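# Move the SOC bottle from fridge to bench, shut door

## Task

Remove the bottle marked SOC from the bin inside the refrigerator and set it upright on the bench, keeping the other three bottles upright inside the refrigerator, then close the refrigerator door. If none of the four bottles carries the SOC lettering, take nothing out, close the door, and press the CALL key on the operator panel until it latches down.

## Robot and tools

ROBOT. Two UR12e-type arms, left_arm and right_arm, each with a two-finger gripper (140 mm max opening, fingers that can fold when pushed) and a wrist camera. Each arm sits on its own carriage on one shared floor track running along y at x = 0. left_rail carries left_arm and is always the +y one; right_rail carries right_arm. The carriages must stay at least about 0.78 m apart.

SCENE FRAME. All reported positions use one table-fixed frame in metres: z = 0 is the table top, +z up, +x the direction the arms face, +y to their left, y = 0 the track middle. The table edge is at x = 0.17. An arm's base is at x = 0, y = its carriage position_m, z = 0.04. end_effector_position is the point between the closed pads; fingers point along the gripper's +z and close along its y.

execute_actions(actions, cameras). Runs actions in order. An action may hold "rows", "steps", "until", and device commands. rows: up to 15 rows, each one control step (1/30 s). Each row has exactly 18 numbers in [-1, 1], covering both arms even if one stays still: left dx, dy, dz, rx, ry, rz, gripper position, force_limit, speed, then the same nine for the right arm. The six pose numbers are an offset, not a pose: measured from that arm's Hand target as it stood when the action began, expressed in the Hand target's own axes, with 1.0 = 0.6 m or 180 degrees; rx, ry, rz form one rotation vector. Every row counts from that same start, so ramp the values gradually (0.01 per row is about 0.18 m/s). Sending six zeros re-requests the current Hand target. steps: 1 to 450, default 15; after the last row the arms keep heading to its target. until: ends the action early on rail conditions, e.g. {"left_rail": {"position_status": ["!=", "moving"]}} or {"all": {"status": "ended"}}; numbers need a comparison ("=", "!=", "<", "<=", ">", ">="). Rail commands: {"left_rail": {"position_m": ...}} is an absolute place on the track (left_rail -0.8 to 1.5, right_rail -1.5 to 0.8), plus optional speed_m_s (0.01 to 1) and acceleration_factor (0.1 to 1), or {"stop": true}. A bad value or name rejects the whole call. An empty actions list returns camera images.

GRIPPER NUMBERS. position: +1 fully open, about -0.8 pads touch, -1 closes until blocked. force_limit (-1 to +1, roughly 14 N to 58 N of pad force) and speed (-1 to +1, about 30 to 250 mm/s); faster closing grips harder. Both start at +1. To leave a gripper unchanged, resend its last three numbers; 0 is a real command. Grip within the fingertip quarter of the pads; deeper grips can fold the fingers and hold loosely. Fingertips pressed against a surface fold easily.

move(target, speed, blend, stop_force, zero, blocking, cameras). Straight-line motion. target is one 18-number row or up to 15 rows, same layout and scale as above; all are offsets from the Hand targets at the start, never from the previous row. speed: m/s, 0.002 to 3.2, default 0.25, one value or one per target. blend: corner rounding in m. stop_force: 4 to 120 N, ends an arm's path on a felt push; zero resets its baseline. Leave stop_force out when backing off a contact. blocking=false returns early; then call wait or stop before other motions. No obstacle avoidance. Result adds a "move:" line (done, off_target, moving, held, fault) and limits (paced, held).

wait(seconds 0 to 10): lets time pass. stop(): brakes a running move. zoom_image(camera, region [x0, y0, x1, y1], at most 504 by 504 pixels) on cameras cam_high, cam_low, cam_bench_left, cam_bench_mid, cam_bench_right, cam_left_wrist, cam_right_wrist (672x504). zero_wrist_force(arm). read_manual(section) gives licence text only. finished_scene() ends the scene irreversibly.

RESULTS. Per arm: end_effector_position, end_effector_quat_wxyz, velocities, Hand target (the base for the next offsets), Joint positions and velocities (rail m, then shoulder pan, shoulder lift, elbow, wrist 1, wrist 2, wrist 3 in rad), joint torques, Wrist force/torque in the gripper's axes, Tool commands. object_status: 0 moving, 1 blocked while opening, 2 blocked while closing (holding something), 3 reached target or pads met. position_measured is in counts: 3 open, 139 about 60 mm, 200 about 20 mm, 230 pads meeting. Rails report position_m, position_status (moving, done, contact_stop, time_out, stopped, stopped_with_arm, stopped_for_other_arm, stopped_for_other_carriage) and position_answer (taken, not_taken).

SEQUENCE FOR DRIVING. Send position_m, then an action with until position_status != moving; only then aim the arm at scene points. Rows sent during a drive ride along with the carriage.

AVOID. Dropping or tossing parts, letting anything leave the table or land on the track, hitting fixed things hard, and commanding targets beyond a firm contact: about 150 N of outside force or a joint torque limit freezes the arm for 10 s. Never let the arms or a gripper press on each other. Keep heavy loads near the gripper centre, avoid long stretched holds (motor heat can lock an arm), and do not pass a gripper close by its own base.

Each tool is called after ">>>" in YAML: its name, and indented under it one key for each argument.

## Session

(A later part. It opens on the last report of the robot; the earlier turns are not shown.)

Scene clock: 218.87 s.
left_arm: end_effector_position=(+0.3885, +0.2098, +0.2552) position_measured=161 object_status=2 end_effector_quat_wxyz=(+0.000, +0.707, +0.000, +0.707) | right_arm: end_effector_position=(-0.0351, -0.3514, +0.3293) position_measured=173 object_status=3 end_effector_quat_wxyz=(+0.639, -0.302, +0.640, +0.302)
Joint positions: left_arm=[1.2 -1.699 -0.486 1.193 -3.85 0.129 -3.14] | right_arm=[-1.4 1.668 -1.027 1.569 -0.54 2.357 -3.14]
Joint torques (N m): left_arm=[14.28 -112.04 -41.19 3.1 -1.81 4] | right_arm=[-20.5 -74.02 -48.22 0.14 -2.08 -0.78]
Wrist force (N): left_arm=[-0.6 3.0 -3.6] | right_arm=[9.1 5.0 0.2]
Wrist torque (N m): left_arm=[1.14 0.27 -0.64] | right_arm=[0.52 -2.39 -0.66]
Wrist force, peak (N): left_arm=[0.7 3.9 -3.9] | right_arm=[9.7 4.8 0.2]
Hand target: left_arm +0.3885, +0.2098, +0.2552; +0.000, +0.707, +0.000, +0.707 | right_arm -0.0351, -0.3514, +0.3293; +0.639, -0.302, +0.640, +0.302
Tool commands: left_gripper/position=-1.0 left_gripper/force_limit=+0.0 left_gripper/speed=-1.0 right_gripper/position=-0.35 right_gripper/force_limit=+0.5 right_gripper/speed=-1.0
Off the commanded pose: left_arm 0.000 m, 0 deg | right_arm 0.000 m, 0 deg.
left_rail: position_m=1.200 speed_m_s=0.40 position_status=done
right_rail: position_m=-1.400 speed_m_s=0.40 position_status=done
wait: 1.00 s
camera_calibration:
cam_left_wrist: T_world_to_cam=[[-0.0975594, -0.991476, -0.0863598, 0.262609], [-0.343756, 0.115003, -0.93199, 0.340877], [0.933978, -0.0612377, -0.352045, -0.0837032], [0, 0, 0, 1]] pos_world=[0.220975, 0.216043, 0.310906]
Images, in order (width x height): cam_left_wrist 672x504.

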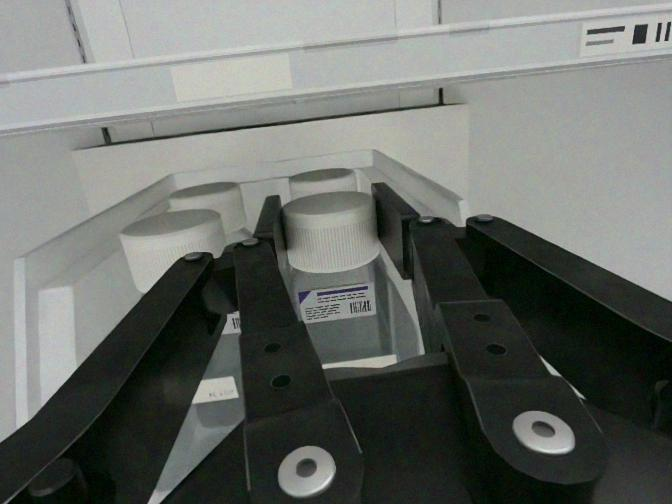

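>>> move:
  target: [0.045,0,0,0,0,0,-1,0,-1,0,0,0,0,0,0,-0.35,0.5,-1]
  speed: 0.04
  cameras: ["cam_left_wrist"]

Scene clock: 220.30 s.
left_arm: end_effector_position=(+0.3885, +0.2098, +0.2819) position_measured=161 object_status=2 end_effector_quat_wxyz=(+0.000, +0.707, +0.000, +0.707) | right_arm: end_effector_position=(-0.0351, -0.3514, +0.3293) position_measured=173 object_status=3 end_effector_quat_wxyz=(+0.639, -0.302, +0.640, +0.302)
Joint positions: left_arm=[1.2 -1.699 -0.516 1.199 -3.827 0.128 -3.14] | right_arm=[-1.4 1.668 -1.027 1.569 -0.54 2.357 -3.14]
Joint torques (N m): left_arm=[11.74 -141.28 -29.33 3.36 -0.24 -3.9] | right_arm=[-20.79 -77.13 -47.98 0.25 -2.19 -0.79]
Wrist force (N): left_arm=[-6.0 3.8 -2.6] | right_arm=[9.3 4.7 0.2]
Wrist torque (N m): left_arm=[1.22 0.16 -0.28] | right_arm=[0.46 -2.47 -0.66]
Wrist force, peak (N): left_arm=[-6.4 4.0 -2.4] | right_arm=[9.8 4.9 0.3]
Hand target: left_arm +0.3885, +0.2098, +0.2822; +0.000, +0.707, +0.000, +0.707 | right_arm -0.0351, -0.3514, +0.3293; +0.639, -0.302, +0.640, +0.302
Off the commanded pose: left_arm 0.000 m, 0 deg | right_arm 0.000 m, 0 deg.
left_rail: position_m=1.200 speed_m_s=0.40 position_status=done
right_rail: position_m=-1.400 speed_m_s=0.40 position_status=done
move: done
camera_calibration:
cam_left_wrist: T_world_to_cam=[[-0.0976108, -0.991463, -0.0864449, 0.264952], [-0.343867, 0.115109, -0.931936, 0.365744], [0.933931, -0.0612415, -0.352167, -0.0742514], [0, 0, 0, 1]] pos_world=[0.220975, 0.216043, 0.337605]
Images, in order (width x height): cam_left_wrist 672x504.

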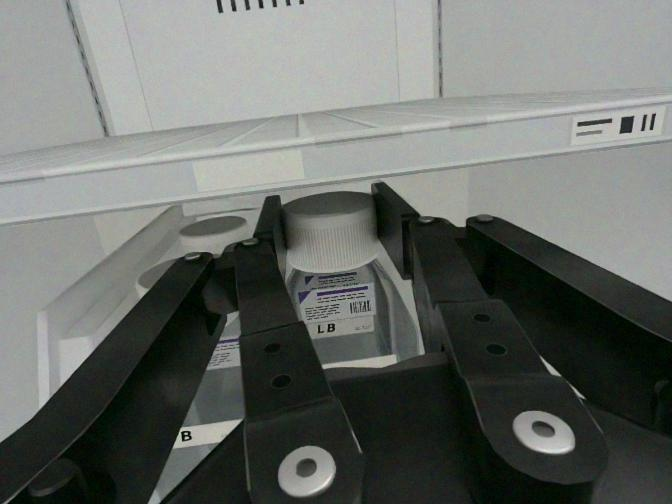

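>>> zoom_image:
  camera: "cam_left_wrist"
  region: [150, 180, 430, 460]

Scaled by 1.800 from the camera's 672x504 image, which has a finer 960x720 frame.

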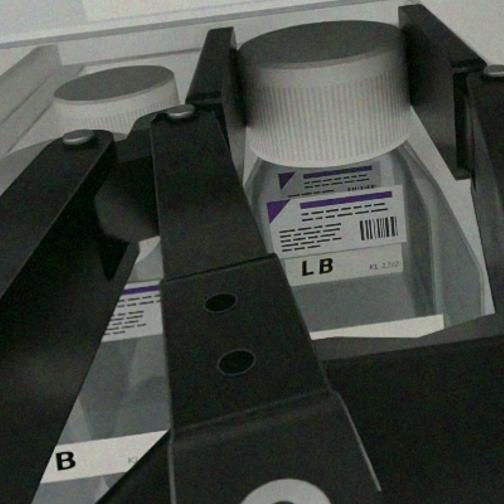

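>>> move:
  target:
    - [-0.045,0,0,0,0,0,-1,0,-1,0,0,0,0,0,0,-0.35,0.5,-1]
    - [-0.045,0,0,0,0,0,-0.08,0,-0.5,0,0,0,0,0,0,-0.35,0.5,-1]
    - [-0.045,0,-0.13,0,0,0,-0.08,0,-0.5,0,0,0,0,0,0,-0.35,0.5,-1]
    - [0.05,-0.12,-0.08,0,0,0,-0.08,0,-0.5,0,0,0,0,0,0,-0.35,0.5,-1]
  speed: [0.03,0.05,0.1,0.2]
  cameras: ["cam_left_wrist"]

>>> zoom_image:
  camera: "cam_left_wrist"
  region: [200, 100, 480, 380]

Scene clock: 234.60 s.
left_arm: end_effector_position=(+0.3344, +0.2638, +0.2983) position_measured=139 object_status=3 end_effector_quat_wxyz=(+0.001, +0.707, -0.003, +0.707) | right_arm: end_effector_position=(-0.0351, -0.3514, +0.3293) position_measured=173 object_status=3 end_effector_quat_wxyz=(+0.639, -0.302, +0.640, +0.302)
Joint positions: left_arm=[1.2 -1.765 -0.609 1.365 -3.903 0.188 -3.134] | right_arm=[-1.4 1.668 -1.027 1.569 -0.54 2.357 -3.14]
Joint torques (N m): left_arm=[2.26 -123.53 -33.98 0.81 0.97 0.03] | right_arm=[-20.01 -74.91 -48.56 0.41 -1.68 -0.51]
Wrist force (N): left_arm=[-22.2 9.2 -13.4] | right_arm=[9.3 4.7 0.0]
Wrist torque (N m): left_arm=[1.31 -0.01 -1.18] | right_arm=[0.46 -2.45 -0.66]
Wrist force, peak (N): left_arm=[-102.0 69.3 -29.9] | right_arm=[10.0 4.9 0.1]
Hand target: left_arm +0.3344, +0.2638, +0.2983; +0.001, +0.707, -0.003, +0.707 (not the last commanded pose) | right_arm -0.0351, -0.3514, +0.3293; +0.639, -0.302, +0.640, +0.302
Tool commands: left_gripper/position=-0.082353 left_gripper/force_limit=+0.003922 left_gripper/speed=-0.498039 right_gripper/position=-0.35 right_gripper/force_limit=+0.5 right_gripper/speed=-1.0
Off the commanded pose: left_arm 0.024 m, 0 deg | right_arm 0.000 m, 0 deg.
FORCE FAULT: contact force on the left arm reached its limit, and that arm stopped for 10 seconds. The contact can be on any part of that arm, not only on its tool. That arm's remaining commands of this call were not run. That arm's target is now where it stood when the stop ended, not its last command. That arm accepts commands again.
left_rail: position_m=1.200 speed_m_s=0.40 position_status=done
right_rail: position_m=-1.400 speed_m_s=0.40 position_status=done
move: fault (left_arm)
camera_calibration:
cam_left_wrist: T_world_to_cam=[[-0.103985, -0.990539, -0.0895529, 0.317431], [-0.343552, 0.120272, -0.9314, 0.354546], [0.933359, -0.0660859, -0.352808, -0.0129073], [0, 0, 0, 1]] pos_world=[0.16686, 0.270933, 0.354097]
Images, in order (width x height): cam_left_wrist 672x504.

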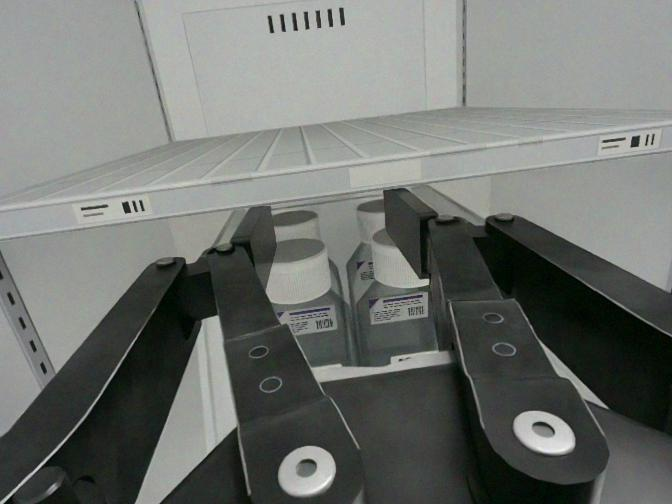

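Scaled by 1.800 from the camera's 672x504 image, which has a finer 960x720 frame.

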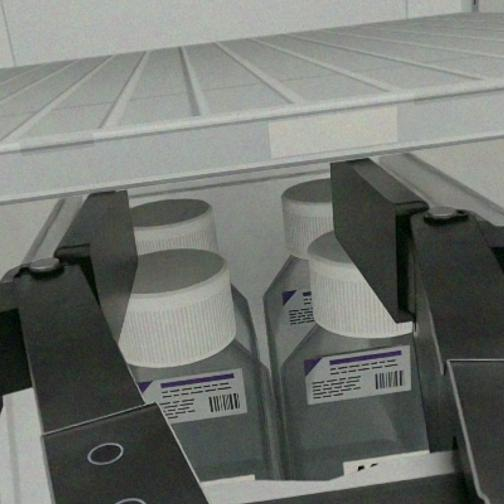

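>>> move:
  target:
    - [-0.012,0,0,0,0,0,-0.08,0,-0.5,0,0,0,0,0,0,-0.35,0.5,-1]
    - [-0.012,0,-0.15,0,0,0,-0.08,0,-0.5,0,0,0,0,0,0,-0.35,0.5,-1]
    - [0.05,-0.02,-0.13,0,0,0,-0.08,0,-0.5,0,0,0,0,0,0,-0.35,0.5,-1]
  speed: 0.1
  cameras: ["cam_left_wrist"]

>>> zoom_image:
  camera: "cam_left_wrist"
  region: [200, 150, 450, 380]

Scene clock: 237.90 s.
left_arm: end_effector_position=(+0.2564, +0.2761, +0.3282) position_measured=139 object_status=3 end_effector_quat_wxyz=(+0.001, +0.707, -0.003, +0.707) | right_arm: end_effector_position=(-0.0351, -0.3514, +0.3293) position_measured=173 object_status=3 end_effector_quat_wxyz=(+0.639, -0.302, +0.640, +0.302)
Joint positions: left_arm=[1.2 -1.851 -0.653 1.391 -3.883 0.274 -3.136] | right_arm=[-1.4 1.668 -1.027 1.569 -0.54 2.357 -3.14]
Joint torques (N m): left_arm=[14.54 -126.73 -26.3 3.83 -1.29 -3.39] | right_arm=[-21.04 -76.56 -47.59 -0.11 -1.73 -0.39]
Wrist force (N): left_arm=[1.2 4.4 -1.6] | right_arm=[9.2 4.8 0.6]
Wrist torque (N m): left_arm=[1.32 -0.47 -0.33] | right_arm=[0.49 -2.42 -0.66]
Wrist force, peak (N): left_arm=[-21.6 8.9 -13.2] | right_arm=[9.8 4.7 -0.2]
Hand target: left_arm +0.2565, +0.2762, +0.3284; +0.001, +0.707, -0.003, +0.707 | right_arm -0.0351, -0.3514, +0.3293; +0.639, -0.302, +0.640, +0.302
Off the commanded pose: left_arm 0.000 m, 0 deg | right_arm 0.000 m, 0 deg.
left_rail: position_m=1.200 speed_m_s=0.40 position_status=done
right_rail: position_m=-1.400 speed_m_s=0.40 position_status=done
move: done
camera_calibration:
cam_left_wrist: T_world_to_cam=[[-0.104025, -0.990528, -0.0896312, 0.324212], [-0.34363, 0.120365, -0.93136, 0.354083], [0.933326, -0.0660848, -0.352896, 0.071293], [0, 0, 0, 1]] pos_world=[0.0888601, 0.283233, 0.383997]
Images, in order (width x height): cam_left_wrist 672x504.

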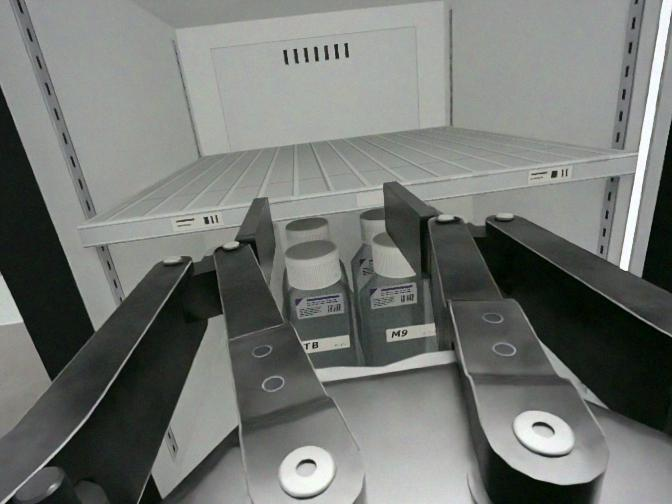

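Scaled by 2.016 from the camera's 672x504 image, which has a finer 960x720 frame.

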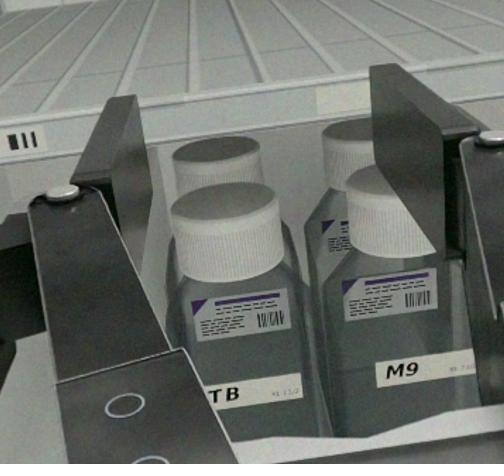

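>>> move:
  target: [-0.19,0.0,-0.05,0,0,0,-0.08,0,-0.5,0,0,0,0,0,0,-0.35,0.5,-1]
  speed: 0.15
  cameras: ["cam_left_wrist"]

>>> zoom_image:
  camera: "cam_left_wrist"
  region: [240, 130, 440, 330]

Scene clock: 239.83 s.
left_arm: end_effector_position=(+0.2265, +0.2767, +0.2147) position_measured=139 object_status=3 end_effector_quat_wxyz=(+0.001, +0.707, -0.003, +0.707) | right_arm: end_effector_position=(-0.0351, -0.3514, +0.3293) position_measured=173 object_status=3 end_effector_quat_wxyz=(+0.639, -0.302, +0.640, +0.302)
Joint positions: left_arm=[1.2 -1.883 -0.516 1.361 -3.99 0.306 -3.136] | right_arm=[-1.4 1.668 -1.027 1.569 -0.54 2.357 -3.14]
Joint torques (N m): left_arm=[-13.24 -109.77 -40.11 -1.92 2.22 4.45] | right_arm=[-21.02 -75.4 -47.96 0.28 -1.94 0.06]
Wrist force (N): left_arm=[0.4 5.1 -1.9] | right_arm=[9.4 5.2 -0.5]
Wrist torque (N m): left_arm=[1.47 -0.31 -0.60] | right_arm=[0.57 -2.48 -0.66]
Wrist force, peak (N): left_arm=[-0.2 5.2 -1.9] | right_arm=[9.5 5.2 -0.1]
Hand target: left_arm +0.2264, +0.2767, +0.2144; +0.001, +0.707, -0.003, +0.707 | right_arm -0.0351, -0.3514, +0.3293; +0.639, -0.302, +0.640, +0.302
Off the commanded pose: left_arm 0.000 m, 0 deg | right_arm 0.000 m, 0 deg.
left_rail: position_m=1.200 speed_m_s=0.40 position_status=done
right_rail: position_m=-1.400 speed_m_s=0.40 position_status=done
move: done
camera_calibration:
cam_left_wrist: T_world_to_cam=[[-0.103985, -0.990539, -0.0895529, 0.311601], [-0.343552, 0.120272, -0.9314, 0.238048], [0.933359, -0.0660859, -0.352808, 0.0591665], [0, 0, 0, 1]] pos_world=[0.0589601, 0.283933, 0.270497]
Images, in order (width x height): cam_left_wrist 672x504.

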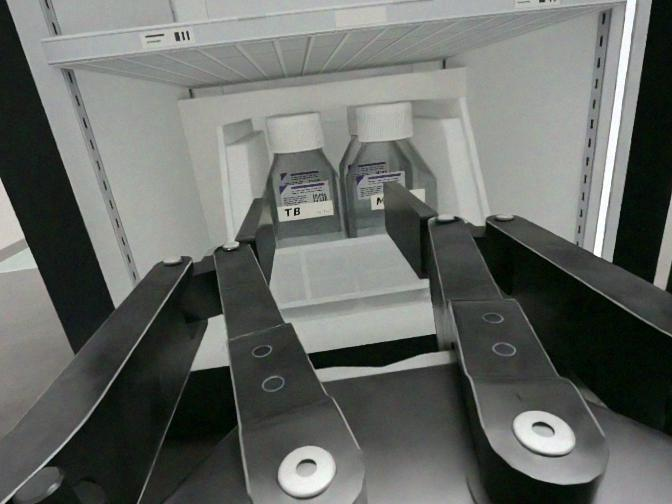

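Scaled by 2.520 from the camera's 672x504 image, which has a finer 960x720 frame.

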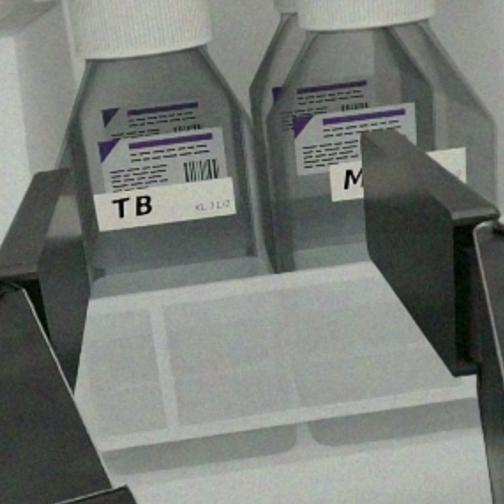

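>>> move:
  target:
    - [0.068,-0.008,0,0,0,0,-0.08,0,-0.5,0,0,0,0,0,0,-0.35,0.5,-1]
    - [0.068,-0.008,0.165,0,0,0,-0.08,0,-0.5,0,0,0,0,0,0,-0.35,0.5,-1]
  speed: 0.1
  stop_force: 12
  cameras: ["cam_left_wrist"]

Scene clock: 244.33 s.
left_arm: end_effector_position=(+0.3255, +0.2808, +0.2551) position_measured=139 object_status=3 end_effector_quat_wxyz=(+0.001, +0.707, -0.003, +0.707) | right_arm: end_effector_position=(-0.0351, -0.3514, +0.3293) position_measured=173 object_status=3 end_effector_quat_wxyz=(+0.639, -0.302, +0.640, +0.302)
Joint positions: left_arm=[1.2 -1.778 -0.578 1.403 -3.971 0.201 -3.135] | right_arm=[-1.4 1.668 -1.027 1.569 -0.54 2.357 -3.14]
Joint torques (N m): left_arm=[13.91 -103.08 -40.07 2.59 -1.41 3.64] | right_arm=[-19.53 -77.61 -47.94 0.23 -2.04 -0.01]
Wrist force (N): left_arm=[1.2 4.7 -2.0] | right_arm=[9.1 4.7 0.0]
Wrist torque (N m): left_arm=[1.40 -0.48 -0.61] | right_arm=[0.46 -2.39 -0.66]
Wrist force, peak (N): left_arm=[1.7 4.8 -2.3] | right_arm=[9.7 4.9 0.5]
Hand target: left_arm +0.3255, +0.2808, +0.2551; +0.001, +0.707, -0.003, +0.707 | right_arm -0.0351, -0.3514, +0.3293; +0.639, -0.302, +0.640, +0.302
Off the commanded pose: left_arm 0.000 m, 0 deg | right_arm 0.000 m, 0 deg.
left_rail: position_m=1.200 speed_m_s=0.40 position_status=done
right_rail: position_m=-1.400 speed_m_s=0.40 position_status=done
move: done
camera_calibration:
cam_left_wrist: T_world_to_cam=[[-0.103985, -0.990539, -0.0895529, 0.329485], [-0.343552, 0.120272, -0.9314, 0.3093], [0.933359, -0.0660859, -0.352808, -0.0186829], [0, 0, 0, 1]] pos_world=[0.15796, 0.287933, 0.310997]
Images, in order (width x height): cam_left_wrist 672x504.

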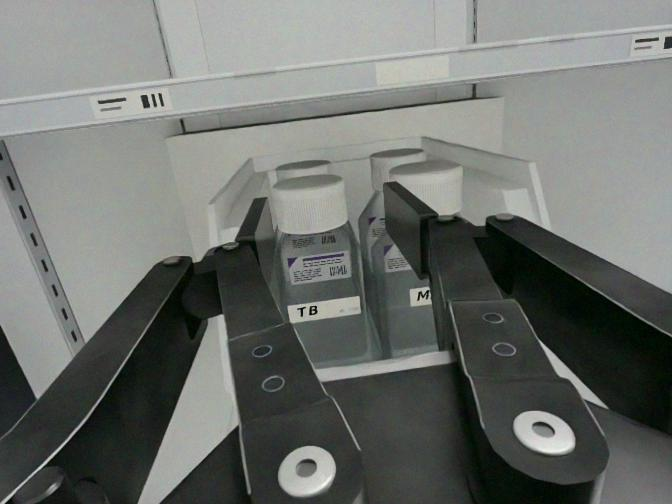

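>>> move:
  target:
    - [0,-0.0167,0.03,0,0,0,-0.08,0,-0.5,0,0,0,0,0,0,-0.35,0.5,-1]
    - [0,-0.0167,0.085,0,0,0,-0.08,0,-0.5,0,0,0,0,0,0,-0.35,0.5,-1]
  speed: 0.06
  stop_force: 8
  cameras: ["cam_left_wrist"]

Scene clock: 246.80 s.
left_arm: end_effector_position=(+0.3765, +0.2905, +0.2551) position_measured=139 object_status=3 end_effector_quat_wxyz=(+0.001, +0.707, -0.003, +0.707) | right_arm: end_effector_position=(-0.0351, -0.3514, +0.3293) position_measured=173 object_status=3 end_effector_quat_wxyz=(+0.639, -0.302, +0.640, +0.302)
Joint positions: left_arm=[1.2 -1.724 -0.588 1.426 -3.986 0.147 -3.133] | right_arm=[-1.4 1.668 -1.027 1.569 -0.54 2.357 -3.14]
Joint torques (N m): left_arm=[13.14 -102.54 -39.87 3.46 -1.51 4.26] | right_arm=[-19.61 -77.95 -47.36 0.19 -2.08 0.05]
Wrist force (N): left_arm=[1.5 4.7 -1.5] | right_arm=[8.7 4.7 0.4]
Wrist torque (N m): left_arm=[1.38 -0.50 -0.64] | right_arm=[0.46 -2.32 -0.66]
Wrist force, peak (N): left_arm=[2.0 5.0 -2.8] | right_arm=[9.6 5.1 0.2]
Hand target: left_arm +0.3765, +0.2905, +0.2551; +0.001, +0.707, -0.003, +0.707 | right_arm -0.0351, -0.3514, +0.3293; +0.639, -0.302, +0.640, +0.302
Off the commanded pose: left_arm 0.000 m, 0 deg | right_arm 0.000 m, 0 deg.
left_rail: position_m=1.200 speed_m_s=0.40 position_status=done
right_rail: position_m=-1.400 speed_m_s=0.40 position_status=done
move: done
camera_calibration:
cam_left_wrist: T_world_to_cam=[[-0.103985, -0.990539, -0.0895529, 0.344388], [-0.343552, 0.120272, -0.9314, 0.325561], [0.933359, -0.0660859, -0.352808, -0.0656785], [0, 0, 0, 1]] pos_world=[0.20896, 0.297633, 0.310897]
Images, in order (width x height): cam_left_wrist 672x504.

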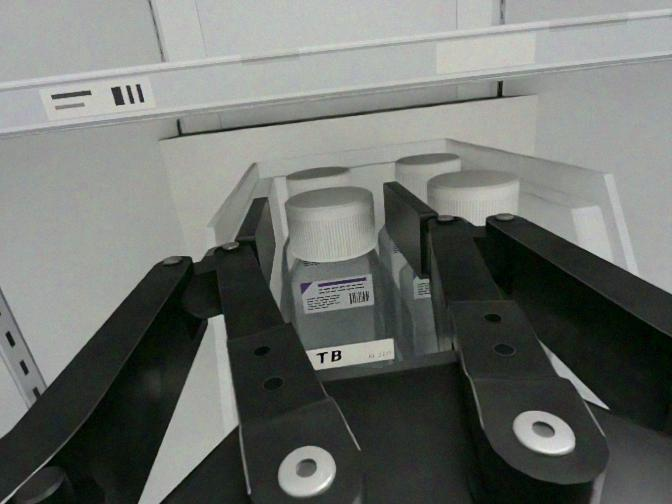

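>>> move:
  target:
    - [0,0.003,0.018,0,0,0,-0.08,0,-1,0,0,0,0,0,0,-0.35,0.5,-1]
    - [0,0.003,0.018,0,0,0,-1,0,-1,0,0,0,0,0,0,-0.35,0.5,-1]
  speed: 0.06

>>> wait:
  seconds: 1

>>> move:
  target: [0.045,0,0,0,0,0,-1,0,-1,0,0,0,0,0,0,-0.35,0.5,-1]
  speed: 0.04
  cameras: ["cam_left_wrist"]

>>> zoom_image:
  camera: "cam_left_wrist"
  region: [220, 180, 460, 420]

Scene clock: 248.90 s.
left_arm: end_effector_position=(+0.3873, +0.2886, +0.2551) position_measured=161 object_status=0 end_effector_quat_wxyz=(+0.001, +0.707, -0.003, +0.707) | right_arm: end_effector_position=(-0.0351, -0.3514, +0.3293) position_measured=173 object_status=3 end_effector_quat_wxyz=(+0.639, -0.302, +0.640, +0.302)
Joint positions: left_arm=[1.2 -1.712 -0.585 1.42 -3.983 0.135 -3.133] | right_arm=[-1.4 1.668 -1.027 1.569 -0.54 2.357 -3.14]
Joint torques (N m): left_arm=[12.75 -103.12 -39.46 3.62 -1.81 3.98] | right_arm=[-21.37 -76.35 -46.95 0.24 -1.74 0]
Wrist force (N): left_arm=[2.7 4.6 -2.7] | right_arm=[8.9 4.9 0.2]
Wrist torque (N m): left_arm=[1.49 -0.36 -0.72] | right_arm=[0.50 -2.38 -0.66]
Wrist force, peak (N): left_arm=[2.1 5.4 -2.5] | right_arm=[9.5 5.1 -0.1]
Hand target: left_arm +0.3873, +0.2886, +0.2551; +0.001, +0.707, -0.003, +0.707 | right_arm -0.0351, -0.3514, +0.3293; +0.639, -0.302, +0.640, +0.302
Off the commanded pose: left_arm 0.000 m, 0 deg | right_arm 0.000 m, 0 deg.
left_rail: position_m=1.200 speed_m_s=0.40 position_status=done
right_rail: position_m=-1.400 speed_m_s=0.40 position_status=done
move: done

Scene clock: 249.90 s.
left_arm: end_effector_position=(+0.3873, +0.2886, +0.2551) position_measured=161 object_status=2 end_effector_quat_wxyz=(+0.001, +0.707, -0.003, +0.707) | right_arm: end_effector_position=(-0.0351, -0.3514, +0.3293) position_measured=173 object_status=3 end_effector_quat_wxyz=(+0.639, -0.302, +0.640, +0.302)
Joint positions: left_arm=[1.2 -1.712 -0.585 1.42 -3.983 0.135 -3.133] | right_arm=[-1.4 1.668 -1.027 1.569 -0.54 2.357 -3.14]
Joint torques (N m): left_arm=[13.03 -100.9 -37.89 3.54 -1.76 3.87] | right_arm=[-20.22 -77.56 -47.48 0.42 -2.06 0]
Wrist force (N): left_arm=[2.6 4.6 -2.7] | right_arm=[9.6 4.9 -0.1]
Wrist torque (N m): left_arm=[1.49 -0.48 -0.71] | right_arm=[0.50 -2.51 -0.66]
Wrist force, peak (N): left_arm=[3.6 4.3 -3.1] | right_arm=[9.6 4.9 -0.1]
Hand target: left_arm +0.3873, +0.2886, +0.2551; +0.001, +0.707, -0.003, +0.707 | right_arm -0.0351, -0.3514, +0.3293; +0.639, -0.302, +0.640, +0.302
Tool commands: left_gripper/position=-1.0 left_gripper/force_limit=+0.0 left_gripper/speed=-1.0 right_gripper/position=-0.35 right_gripper/force_limit=+0.5 right_gripper/speed=-1.0
Off the commanded pose: left_arm 0.000 m, 0 deg | right_arm 0.000 m, 0 deg.
left_rail: position_m=1.200 speed_m_s=0.40 position_status=done
right_rail: position_m=-1.400 speed_m_s=0.40 position_status=done
wait: 1.00 s

Scene clock: 251.00 s.
left_arm: end_effector_position=(+0.3873, +0.2885, +0.2819) position_measured=161 object_status=2 end_effector_quat_wxyz=(+0.001, +0.707, -0.003, +0.707) | right_arm: end_effector_position=(-0.0351, -0.3514, +0.3293) position_measured=173 object_status=3 end_effector_quat_wxyz=(+0.639, -0.302, +0.640, +0.302)
Joint positions: left_arm=[1.2 -1.712 -0.617 1.425 -3.956 0.135 -3.132] | right_arm=[-1.4 1.668 -1.027 1.569 -0.54 2.357 -3.14]
Joint torques (N m): left_arm=[15.29 -130.86 -24.91 3.99 -1.72 -4.6] | right_arm=[-19.85 -75.7 -47.59 0.24 -1.54 0.13]
Wrist force (N): left_arm=[-2.7 4.9 -1.7] | right_arm=[8.8 5.0 0.1]
Wrist torque (N m): left_arm=[1.45 -0.50 -0.34] | right_arm=[0.52 -2.34 -0.66]
Wrist force, peak (N): left_arm=[-2.8 5.4 -1.9] | right_arm=[9.7 4.5 0.0]
Hand target: left_arm +0.3873, +0.2885, +0.2821; +0.001, +0.707, -0.003, +0.707 | right_arm -0.0351, -0.3514, +0.3293; +0.639, -0.302, +0.640, +0.302
Off the commanded pose: left_arm 0.000 m, 0 deg | right_arm 0.000 m, 0 deg.
left_rail: position_m=1.200 speed_m_s=0.40 position_status=done
right_rail: position_m=-1.400 speed_m_s=0.40 position_status=done
move: done
camera_calibration:
cam_left_wrist: T_world_to_cam=[[-0.104025, -0.990528, -0.0896312, 0.346071], [-0.34363, 0.120365, -0.93136, 0.354472], [0.933326, -0.0660848, -0.352896, -0.0664858], [0, 0, 0, 1]] pos_world=[0.21986, 0.295733, 0.337697]
Images, in order (width x height): cam_left_wrist 672x504.

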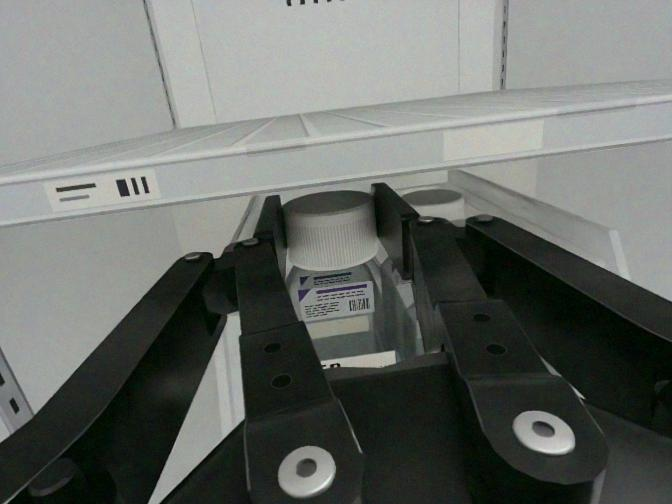

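Scaled by 2.100 from the camera's 672x504 image, which has a finer 960x720 frame.

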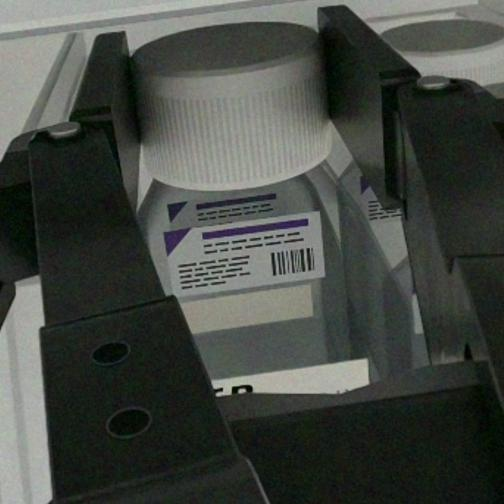

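>>> move:
  target:
    - [-0.0135,0,-0.0588,0,0.0444,0,-1,0,-1,0,0,0,0,0,0,-0.35,0.5,-1]
    - [-0.0263,0,-0.0793,0,0.0833,0,-1,0,-1,0,0,0,0,0,0,-0.35,0.5,-1]
    - [-0.0135,0,-0.1405,0,0.1667,0,-1,0,-1,0,0,0,0,0,0,-0.35,0.5,-1]
  speed: 0.06
  stop_force: 30
  cameras: ["cam_left_wrist"]

Scene clock: 257.93 s.
left_arm: end_effector_position=(+0.3113, +0.2890, +0.2723) position_measured=161 object_status=2 end_effector_quat_wxyz=(+0.002, +0.526, -0.003, +0.850) | right_arm: end_effector_position=(-0.0351, -0.3514, +0.3293) position_measured=173 object_status=3 end_effector_quat_wxyz=(+0.639, -0.302, +0.640, +0.302)
Joint positions: left_arm=[1.2 -1.757 -0.622 1.679 -2.969 0.493 -4.325] | right_arm=[-1.4 1.668 -1.027 1.569 -0.54 2.357 -3.14]
Joint torques (N m): left_arm=[-6.12 -125.81 -35.74 -7.3 2.13 4.32] | right_arm=[-19.57 -77.5 -47.93 0.28 -1.92 0.52]
Wrist force (N): left_arm=[-3.6 5.4 -4.1] | right_arm=[9.0 4.5 0.1]
Wrist torque (N m): left_arm=[1.57 -0.36 -0.65] | right_arm=[0.41 -2.38 -0.66]
Wrist force, peak (N): left_arm=[-3.6 5.4 -4.1] | right_arm=[9.8 5.0 0.1]
Hand target: left_arm +0.3113, +0.2889, +0.2723; +0.002, +0.526, -0.003, +0.850 (not the last commanded pose) | right_arm -0.0351, -0.3514, +0.3293; +0.639, -0.302, +0.640, +0.302
Off the commanded pose: left_arm 0.009 m, 3 deg | right_arm 0.000 m, 0 deg.
left_rail: position_m=1.200 speed_m_s=0.40 position_status=done
right_rail: position_m=-1.400 speed_m_s=0.40 position_status=done
move: held (left_arm; a check stopped the path); path passed 2 of 3 targets; limits=held
pose unreachable (left arm): on one or more control steps of this call, first in action 0 (counted from 0), this arm could not follow its commanded pose, so it was not sent that pose on those steps. It may still have moved: this result reports where it is.
cause: moving toward the commanded pose would bring a part of the arm (just beyond joint 5 (wrist 1)) too close to the robot's own body.
camera_calibration:
cam_left_wrist: T_world_to_cam=[[-0.0548899, -0.990736, -0.124218, 0.331913], [0.108517, 0.11775, -0.987096, 0.194467], [0.992578, -0.0676614, 0.101048, -0.140471], [0, 0, 0, 1]] pos_world=[0.136544, 0.296435, 0.247382]
Images, in order (width x height): cam_left_wrist 672x504.

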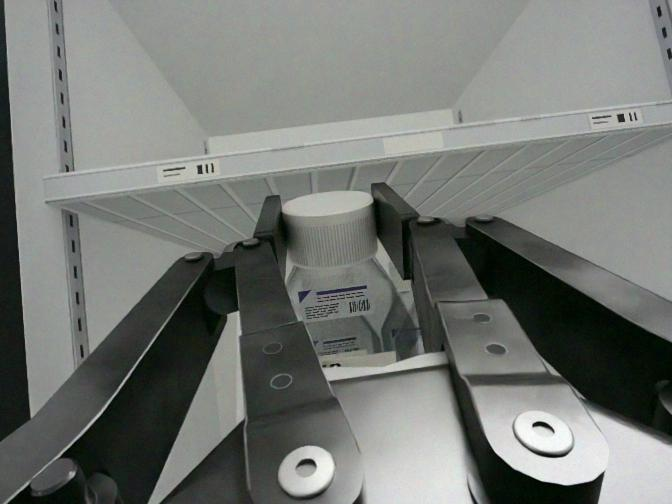

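>>> move:
  target:
    - [0.0686,0,0.0118,0,0,0,-1,0,-1,0,0,0,0,0,0,-0.35,0.5,-1]
    - [0.1043,0,0.0148,0,0,0,-1,0,-1,0,0,0,0,0,0,-0.35,0.5,-1]
    - [0.1935,0,-0.164,0,-0.147,0,-1,0,-1,0,0,0,0,0,0,-0.35,0.5,-1]
  speed: [0.05,0.05,0.1]
  stop_force: 30
  cameras: ["cam_left_wrist"]

Scene clock: 260.20 s.
left_arm: end_effector_position=(+0.3065, +0.2889, +0.2882) position_measured=161 object_status=2 end_effector_quat_wxyz=(+0.002, +0.527, -0.003, +0.850) | right_arm: end_effector_position=(-0.0351, -0.3514, +0.3293) position_measured=173 object_status=3 end_effector_quat_wxyz=(+0.639, -0.302, +0.640, +0.302)
Joint positions: left_arm=[1.2 -1.762 -0.643 1.684 -2.962 0.494 -4.314] | right_arm=[-1.4 1.668 -1.027 1.569 -0.54 2.357 -3.14]
Joint torques (N m): left_arm=[11.62 -98.7 -37.24 -7.11 2.08 -3.6] | right_arm=[-21.35 -77.47 -46.83 -0.09 -1.67 0.51]
Wrist force (N): left_arm=[-4.1 5.1 -3.9] | right_arm=[9.2 4.4 0.5]
Wrist torque (N m): left_arm=[1.51 -0.31 -0.36] | right_arm=[0.39 -2.42 -0.66]
Wrist force, peak (N): left_arm=[-34.3 9.0 -16.0] | right_arm=[9.8 4.8 -0.2]
Hand target: left_arm +0.3065, +0.2889, +0.2882; +0.002, +0.527, -0.003, +0.850 (not the last commanded pose) | right_arm -0.0351, -0.3514, +0.3293; +0.639, -0.302, +0.640, +0.302
Off the commanded pose: left_arm 0.142 m, 26 deg | right_arm 0.000 m, 0 deg.
left_rail: position_m=1.200 speed_m_s=0.40 position_status=done
right_rail: position_m=-1.400 speed_m_s=0.40 position_status=done
move: contact (left_arm); path passed 0 of 3 targets
camera_calibration:
cam_left_wrist: T_world_to_cam=[[-0.0550961, -0.990687, -0.124517, 0.333629], [0.108258, 0.118044, -0.98709, 0.210737], [0.992595, -0.0678648, 0.100746, -0.137192], [0, 0, 0, 1]] pos_world=[0.131744, 0.296334, 0.263381]
Images, in order (width x height): cam_left_wrist 672x504.

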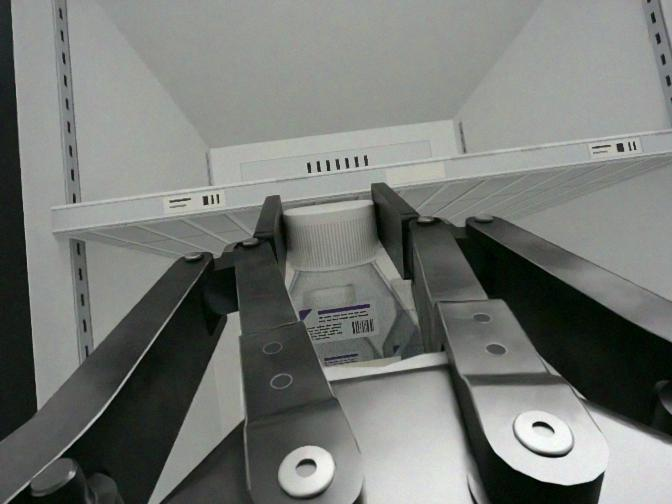

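>>> move:
  target:
    - [0.01,0,-0.0395,0,0,0,-1,0,-1,0,0,0,0,0,0,-0.35,0.5,-1]
    - [0.067,0,-0.0225,0,0,0,-1,0,-1,0,0,0,0,0,0,-0.35,0.5,-1]
  speed: 0.04
  stop_force: 30
  cameras: ["cam_left_wrist"]

Scene clock: 263.33 s.
left_arm: end_effector_position=(+0.2765, +0.2890, +0.3182) position_measured=161 object_status=2 end_effector_quat_wxyz=(+0.002, +0.527, -0.003, +0.850) | right_arm: end_effector_position=(-0.0351, -0.3514, +0.3293) position_measured=173 object_status=3 end_effector_quat_wxyz=(+0.639, -0.302, +0.640, +0.302)
Joint positions: left_arm=[1.2 -1.795 -0.674 1.685 -2.989 0.506 -4.251] | right_arm=[-1.4 1.668 -1.027 1.569 -0.54 2.357 -3.14]
Joint torques (N m): left_arm=[-12.29 -126.73 -23.5 -0.97 5.53 4.12] | right_arm=[-18.6 -78.25 -47.23 0.07 -1.87 0.53]
Wrist force (N): left_arm=[-4.0 4.7 -4.5] | right_arm=[8.9 4.7 0.2]
Wrist torque (N m): left_arm=[1.43 -0.29 -0.63] | right_arm=[0.45 -2.36 -0.66]
Wrist force, peak (N): left_arm=[-4.6 4.4 -5.1] | right_arm=[9.8 5.0 0.2]
Hand target: left_arm +0.2765, +0.2890, +0.3182; +0.002, +0.527, -0.003, +0.850 | right_arm -0.0351, -0.3514, +0.3293; +0.639, -0.302, +0.640, +0.302
Off the commanded pose: left_arm 0.000 m, 0 deg | right_arm 0.000 m, 0 deg.
left_rail: position_m=1.200 speed_m_s=0.40 position_status=done
right_rail: position_m=-1.400 speed_m_s=0.40 position_status=done
move: done
camera_calibration:
cam_left_wrist: T_world_to_cam=[[-0.0550961, -0.990687, -0.124517, 0.33581], [0.108258, 0.118044, -0.98709, 0.243586], [0.992595, -0.0678648, 0.100746, -0.11043], [0, 0, 0, 1]] pos_world=[0.101744, 0.296434, 0.293381]
Images, in order (width x height): cam_left_wrist 672x504.

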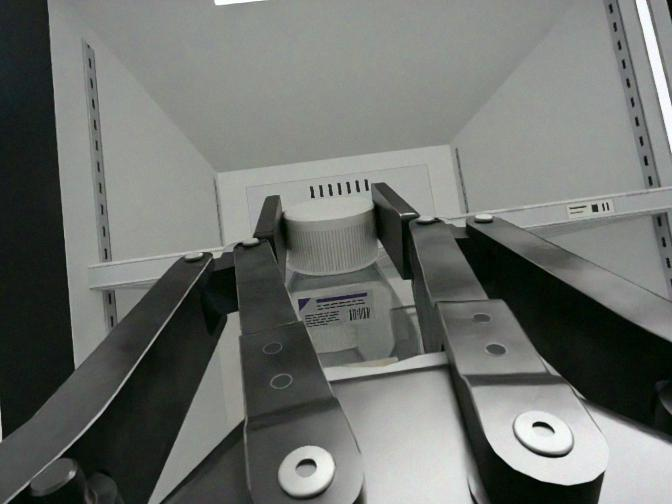

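>>> move:
  target:
    - [0.045,0,0.022,0,0,0,-1,0,-1,0,0,0,0,0,0,-0.35,0.5,-1]
    - [0.145,0,-0.19,0,-0.1472,0,-1,0,-1,0,0,0,0,0,0,-0.35,0.5,-1]
  speed: [0.06,0.12]
  stop_force: 30
  cameras: ["cam_left_wrist"]

Scene clock: 267.23 s.
left_arm: end_effector_position=(+0.1357, +0.2897, +0.3453) position_measured=161 object_status=2 end_effector_quat_wxyz=(+0.001, +0.707, -0.003, +0.707) | right_arm: end_effector_position=(-0.0351, -0.3514, +0.3293) position_measured=173 object_status=3 end_effector_quat_wxyz=(+0.639, -0.302, +0.640, +0.302)
Joint positions: left_arm=[1.2 -1.981 -0.665 1.377 -3.855 0.404 -3.136] | right_arm=[-1.4 1.668 -1.027 1.569 -0.54 2.357 -3.14]
Joint torques (N m): left_arm=[-12.72 -104.46 -43.3 -0.82 1.86 3.81] | right_arm=[-18.69 -78.36 -47.38 0.11 -1.43 0.63]
Wrist force (N): left_arm=[-2.5 3.1 -2.8] | right_arm=[8.8 4.9 0.2]
Wrist torque (N m): left_arm=[0.99 -0.53 -0.61] | right_arm=[0.50 -2.34 -0.66]
Wrist force, peak (N): left_arm=[-28.5 4.5 -19.0] | right_arm=[9.5 5.2 0.1]
Hand target: left_arm +0.1357, +0.2897, +0.3453; +0.001, +0.707, -0.003, +0.707 | right_arm -0.0351, -0.3514, +0.3293; +0.639, -0.302, +0.640, +0.302
Off the commanded pose: left_arm 0.000 m, 0 deg | right_arm 0.000 m, 0 deg.
left_rail: position_m=1.200 speed_m_s=0.40 position_status=done
right_rail: position_m=-1.400 speed_m_s=0.40 position_status=done
move: done
camera_calibration:
cam_left_wrist: T_world_to_cam=[[-0.104033, -0.990497, -0.0899559, 0.326879], [-0.343526, 0.120666, -0.931359, 0.326797], [0.933363, -0.0659898, -0.352815, 0.190825], [0, 0, 0, 1]] pos_world=[-0.03184, 0.296933, 0.401096]
Images, in order (width x height): cam_left_wrist 672x504.

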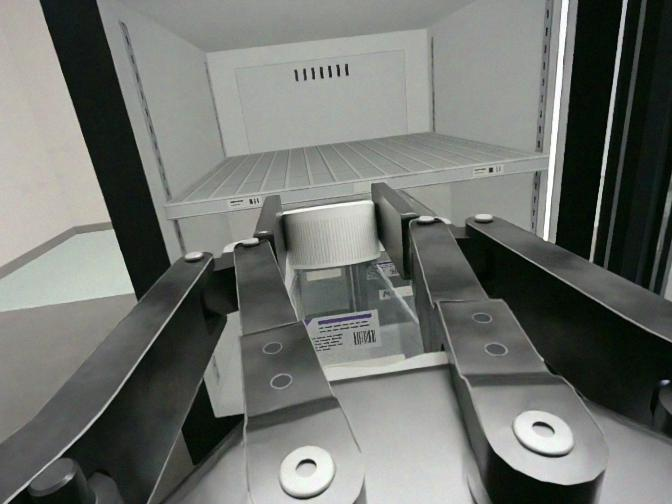

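>>> execute_actions:
  actions:
    - {"left_rail":{"position_m":1.5,"speed_m_s":0.3,"acceleration_factor":0.4},"steps":200,"until":{"all":{"status":"ended"}}}

>>> move:
  target:
    - [0,-0.25,0,0,0,0,-1,0,-1,0,0,0,0,0,0,-0.35,0.5,-1]
    - [-0.13,-0.25,0.4,0,0,0,-1,0,-1,0,0,0,0,0,0,-0.35,0.5,-1]
  speed: 0.2
  blend: [0.05,0]
  cameras: ["cam_left_wrist","cam_bench_left"]

Scene clock: 269.70 s.
left_arm: end_effector_position=(+0.1357, +0.5897, +0.3453) position_measured=161 object_status=2 end_effector_quat_wxyz=(+0.001, +0.707, -0.003, +0.707) | right_arm: end_effector_position=(-0.0351, -0.3514, +0.3293) position_measured=173 object_status=3 end_effector_quat_wxyz=(+0.639, -0.302, +0.640, +0.302)
Joint positions: left_arm=[1.5 -1.981 -0.665 1.377 -3.855 0.404 -3.136] | right_arm=[-1.4 1.668 -1.027 1.569 -0.54 2.357 -3.14]
Joint torques (N m): left_arm=[-6.36 -117.89 -31.69 0.98 0.55 4.05] | right_arm=[-18.35 -79.28 -47.01 0.19 -1.7 0.84]
Wrist force (N): left_arm=[-3.1 3.9 -2.3] | right_arm=[9.1 5.0 -0.3]
Wrist torque (N m): left_arm=[1.17 -0.41 -0.62] | right_arm=[0.52 -2.40 -0.67]
Wrist force, peak (N): left_arm=[-2.9 5.0 -2.3] | right_arm=[9.4 5.6 0.0]
Hand target: left_arm +0.1357, +0.5897, +0.3453; +0.001, +0.707, -0.003, +0.707 | right_arm -0.0351, -0.3514, +0.3293; +0.639, -0.302, +0.640, +0.302
Tool commands: left_gripper/position=-1.0 left_gripper/force_limit=+0.0 left_gripper/speed=-1.0 right_gripper/position=-0.35 right_gripper/force_limit=+0.5 right_gripper/speed=-1.0
Off the commanded pose: left_arm 0.000 m, 0 deg | right_arm 0.000 m, 0 deg.
left_rail: position_m=1.500 speed_m_s=0.30 position_status=done
right_rail: position_m=-1.400 speed_m_s=0.40 position_status=done

Scene clock: 272.37 s.
left_arm: end_effector_position=(+0.3763, +0.7386, +0.2677) position_measured=161 object_status=2 end_effector_quat_wxyz=(+0.001, +0.707, -0.003, +0.707) | right_arm: end_effector_position=(-0.0351, -0.3514, +0.3293) position_measured=173 object_status=3 end_effector_quat_wxyz=(+0.639, -0.302, +0.640, +0.302)
Joint positions: left_arm=[1.5 -1.755 -0.751 1.784 -4.179 0.178 -3.134] | right_arm=[-1.4 1.668 -1.027 1.569 -0.54 2.357 -3.14]
Joint torques (N m): left_arm=[13.54 -86 -33.43 -1.24 -1.74 4.1] | right_arm=[-19.13 -76.84 -46.34 0.41 -2.02 0.83]
Wrist force (N): left_arm=[-2.4 3.7 -2.6] | right_arm=[9.9 4.8 0.0]
Wrist torque (N m): left_arm=[1.21 -0.48 -0.64] | right_arm=[0.49 -2.56 -0.66]
Wrist force, peak (N): left_arm=[-3.1 5.2 -2.8] | right_arm=[9.9 4.8 0.0]
Hand target: left_arm +0.3766, +0.7385, +0.2676; +0.001, +0.707, -0.003, +0.707 | right_arm -0.0351, -0.3514, +0.3293; +0.639, -0.302, +0.640, +0.302
Off the commanded pose: left_arm 0.000 m, 0 deg | right_arm 0.000 m, 0 deg.
left_rail: position_m=1.500 speed_m_s=0.30 position_status=done
right_rail: position_m=-1.400 speed_m_s=0.40 position_status=done
move: done
camera_calibration:
cam_left_wrist: T_world_to_cam=[[-0.104033, -0.990497, -0.0899559, 0.789464], [-0.343526, 0.120666, -0.931359, 0.283021], [0.933363, -0.0659898, -0.352815, -0.0315039], [0, 0, 0, 1]] pos_world=[0.20876, 0.745733, 0.323496]
Images, in order (width x height): cam_bench_left 672x504, cam_left_wrist 672x504.

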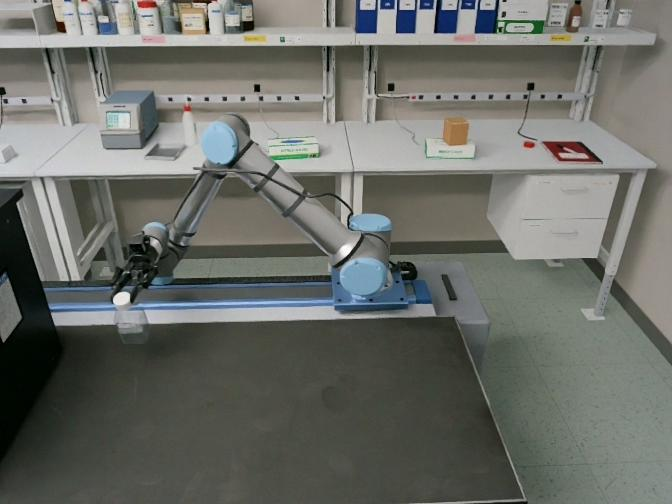

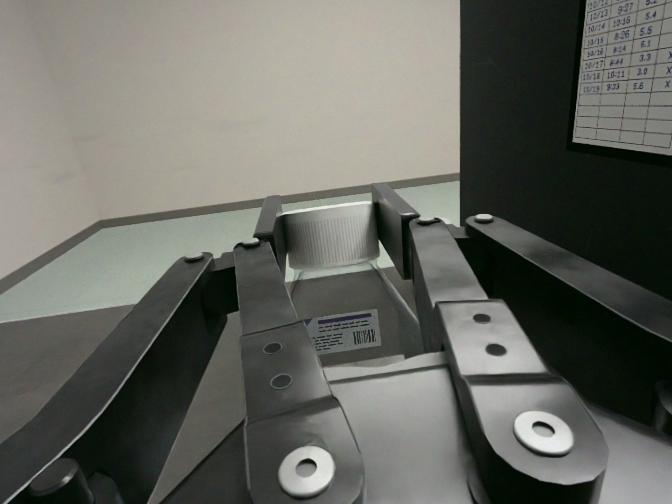

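>>> move:
  target:
    - [0,0,0.33,0,0,0,-1,0,-1,0,0,0,0,0,0,-0.35,0.5,-1]
    - [-0.11,0,0.33,0,0.056,0,-1,0,-1,0,0,0,0,0,0,-0.35,0.5,-1]
  speed: 0.2
  cameras: ["cam_left_wrist","cam_bench_left"]

Scene clock: 277.13 s.
left_arm: end_effector_position=(+0.5746, +0.7375, +0.2014) position_measured=161 object_status=2 end_effector_quat_wxyz=(+0.002, +0.643, -0.003, +0.766) | right_arm: end_effector_position=(-0.0351, -0.3514, +0.3293) position_measured=173 object_status=3 end_effector_quat_wxyz=(+0.639, -0.302, +0.640, +0.302)
Joint positions: left_arm=[1.5 -1.486 -0.536 1.432 -5.129 -0.197 -2.056] | right_arm=[-1.4 1.668 -1.027 1.569 -0.54 2.357 -3.14]
Joint torques (N m): left_arm=[4.67 -101.52 -35.38 1.89 -5.32 3.95] | right_arm=[-17.15 -76.29 -47.14 0.06 -1.8 1.12]
Wrist force (N): left_arm=[-2.0 3.9 -3.2] | right_arm=[9.2 4.4 0.5]
Wrist torque (N m): left_arm=[1.22 -0.67 -0.57] | right_arm=[0.39 -2.41 -0.66]
Wrist force, peak (N): left_arm=[-4.7 4.1 -3.6] | right_arm=[9.6 5.0 0.5]
Hand target: left_arm +0.5745, +0.7375, +0.2015; +0.001, +0.643, -0.003, +0.766 | right_arm -0.0351, -0.3514, +0.3293; +0.639, -0.302, +0.640, +0.302
Off the commanded pose: left_arm 0.000 m, 0 deg | right_arm 0.000 m, 0 deg.
left_rail: position_m=1.500 speed_m_s=0.30 position_status=done
right_rail: position_m=-1.400 speed_m_s=0.40 position_status=done
move: done
camera_calibration:
cam_left_wrist: T_world_to_cam=[[-0.0880341, -0.990497, -0.105672, 0.797062], [-0.175494, 0.119847, -0.977158, 0.20288], [0.980537, -0.0674783, -0.184377, -0.299949], [0, 0, 0, 1]] pos_world=[0.399884, 0.744933, 0.22717]
Images, in order (width x height): cam_bench_left 672x504, cam_left_wrist 672x504.

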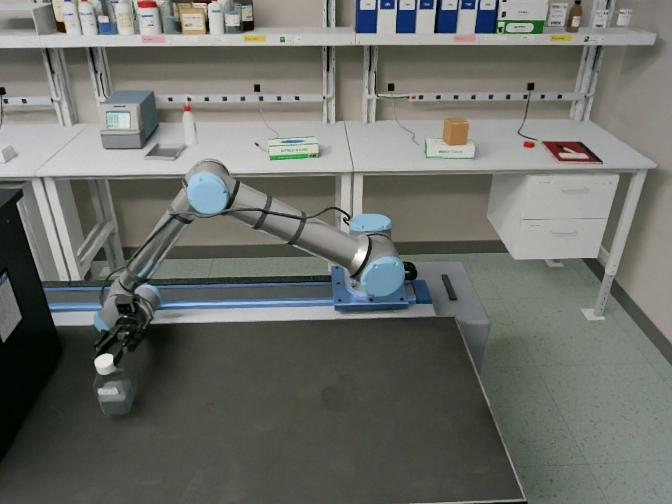

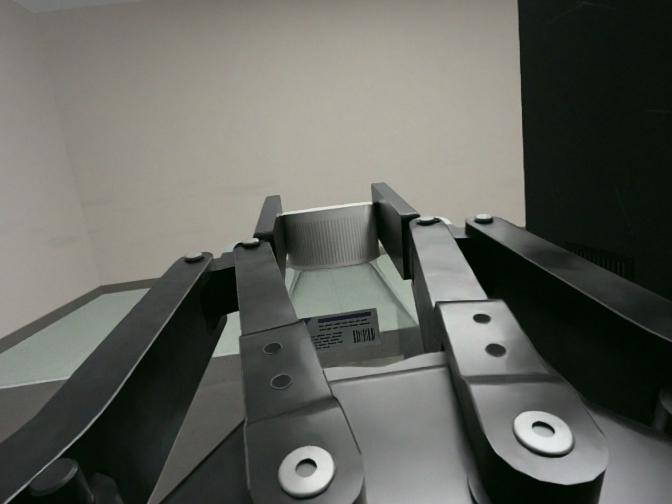

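>>> move:
  target: [-0.125,0,-0.0215,0,0,0,-1,0,-1,0,0,0,0,0,0,-0.35,0.5,-1]
  speed: 0.03
  stop_force: 5
  cameras: ["cam_left_wrist","cam_bench_left"]

Scene clock: 279.27 s.
left_arm: end_effector_position=(+0.5746, +0.7376, +0.1824) position_measured=161 object_status=2 end_effector_quat_wxyz=(+0.002, +0.643, -0.003, +0.766) | right_arm: end_effector_position=(-0.0351, -0.3514, +0.3293) position_measured=173 object_status=3 end_effector_quat_wxyz=(+0.639, -0.302, +0.640, +0.302)
Joint positions: left_arm=[1.5 -1.486 -0.511 1.424 -5.146 -0.197 -2.055] | right_arm=[-1.4 1.668 -1.027 1.569 -0.54 2.357 -3.14]
Joint torques (N m): left_arm=[8.73 -129.46 -19.18 7.55 -4.12 2.16] | right_arm=[-18.86 -78.49 -46.96 0.11 -1.77 1.32]
Wrist force (N): left_arm=[-2.3 3.8 -2.9] | right_arm=[9.0 4.8 0.4]
Wrist torque (N m): left_arm=[1.20 -0.56 -0.55] | right_arm=[0.46 -2.39 -0.66]
Wrist force, peak (N): left_arm=[-2.8 4.3 -3.6] | right_arm=[9.7 4.6 0.2]
Hand target: left_arm +0.5746, +0.7376, +0.1824; +0.002, +0.643, -0.003, +0.766 (not the last commanded pose) | right_arm -0.0351, -0.3514, +0.3293; +0.639, -0.302, +0.640, +0.302
Off the commanded pose: left_arm 0.057 m, 0 deg | right_arm 0.000 m, 0 deg.
left_rail: position_m=1.500 speed_m_s=0.30 position_status=done
right_rail: position_m=-1.400 speed_m_s=0.40 position_status=done
move: held (left_arm; a check stopped the path); limits=held
pose unreachable (left arm): on one or more control steps of this call, first in action 0 (counted from 0), this arm could not follow its commanded pose, so it was not sent that pose on those steps. It may still have moved: this result reports where it is.
cause: moving toward the commanded pose would bring a part of the arm (just beyond joint 4 (elbow)) too close to the robot's own body.
camera_calibration:
cam_left_wrist: T_world_to_cam=[[-0.0880252, -0.990496, -0.105683, 0.795141], [-0.175398, 0.11985, -0.977175, 0.184168], [0.980555, -0.0674794, -0.18428, -0.30349], [0, 0, 0, 1]] pos_world=[0.399884, 0.745032, 0.20807]
Images, in order (width x height): cam_bench_left 672x504, cam_left_wrist 672x504.

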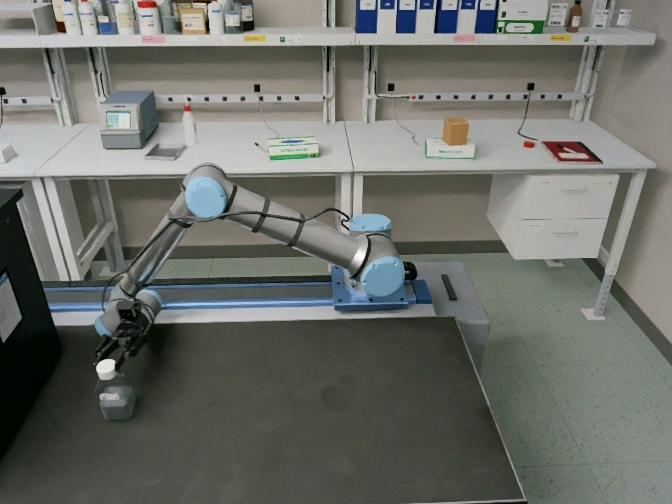

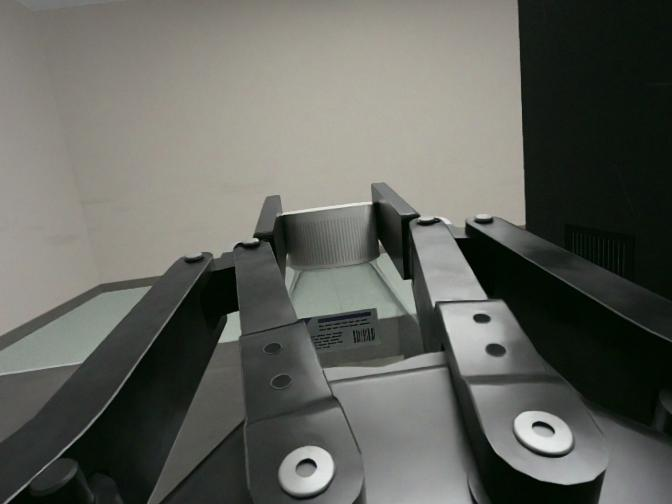

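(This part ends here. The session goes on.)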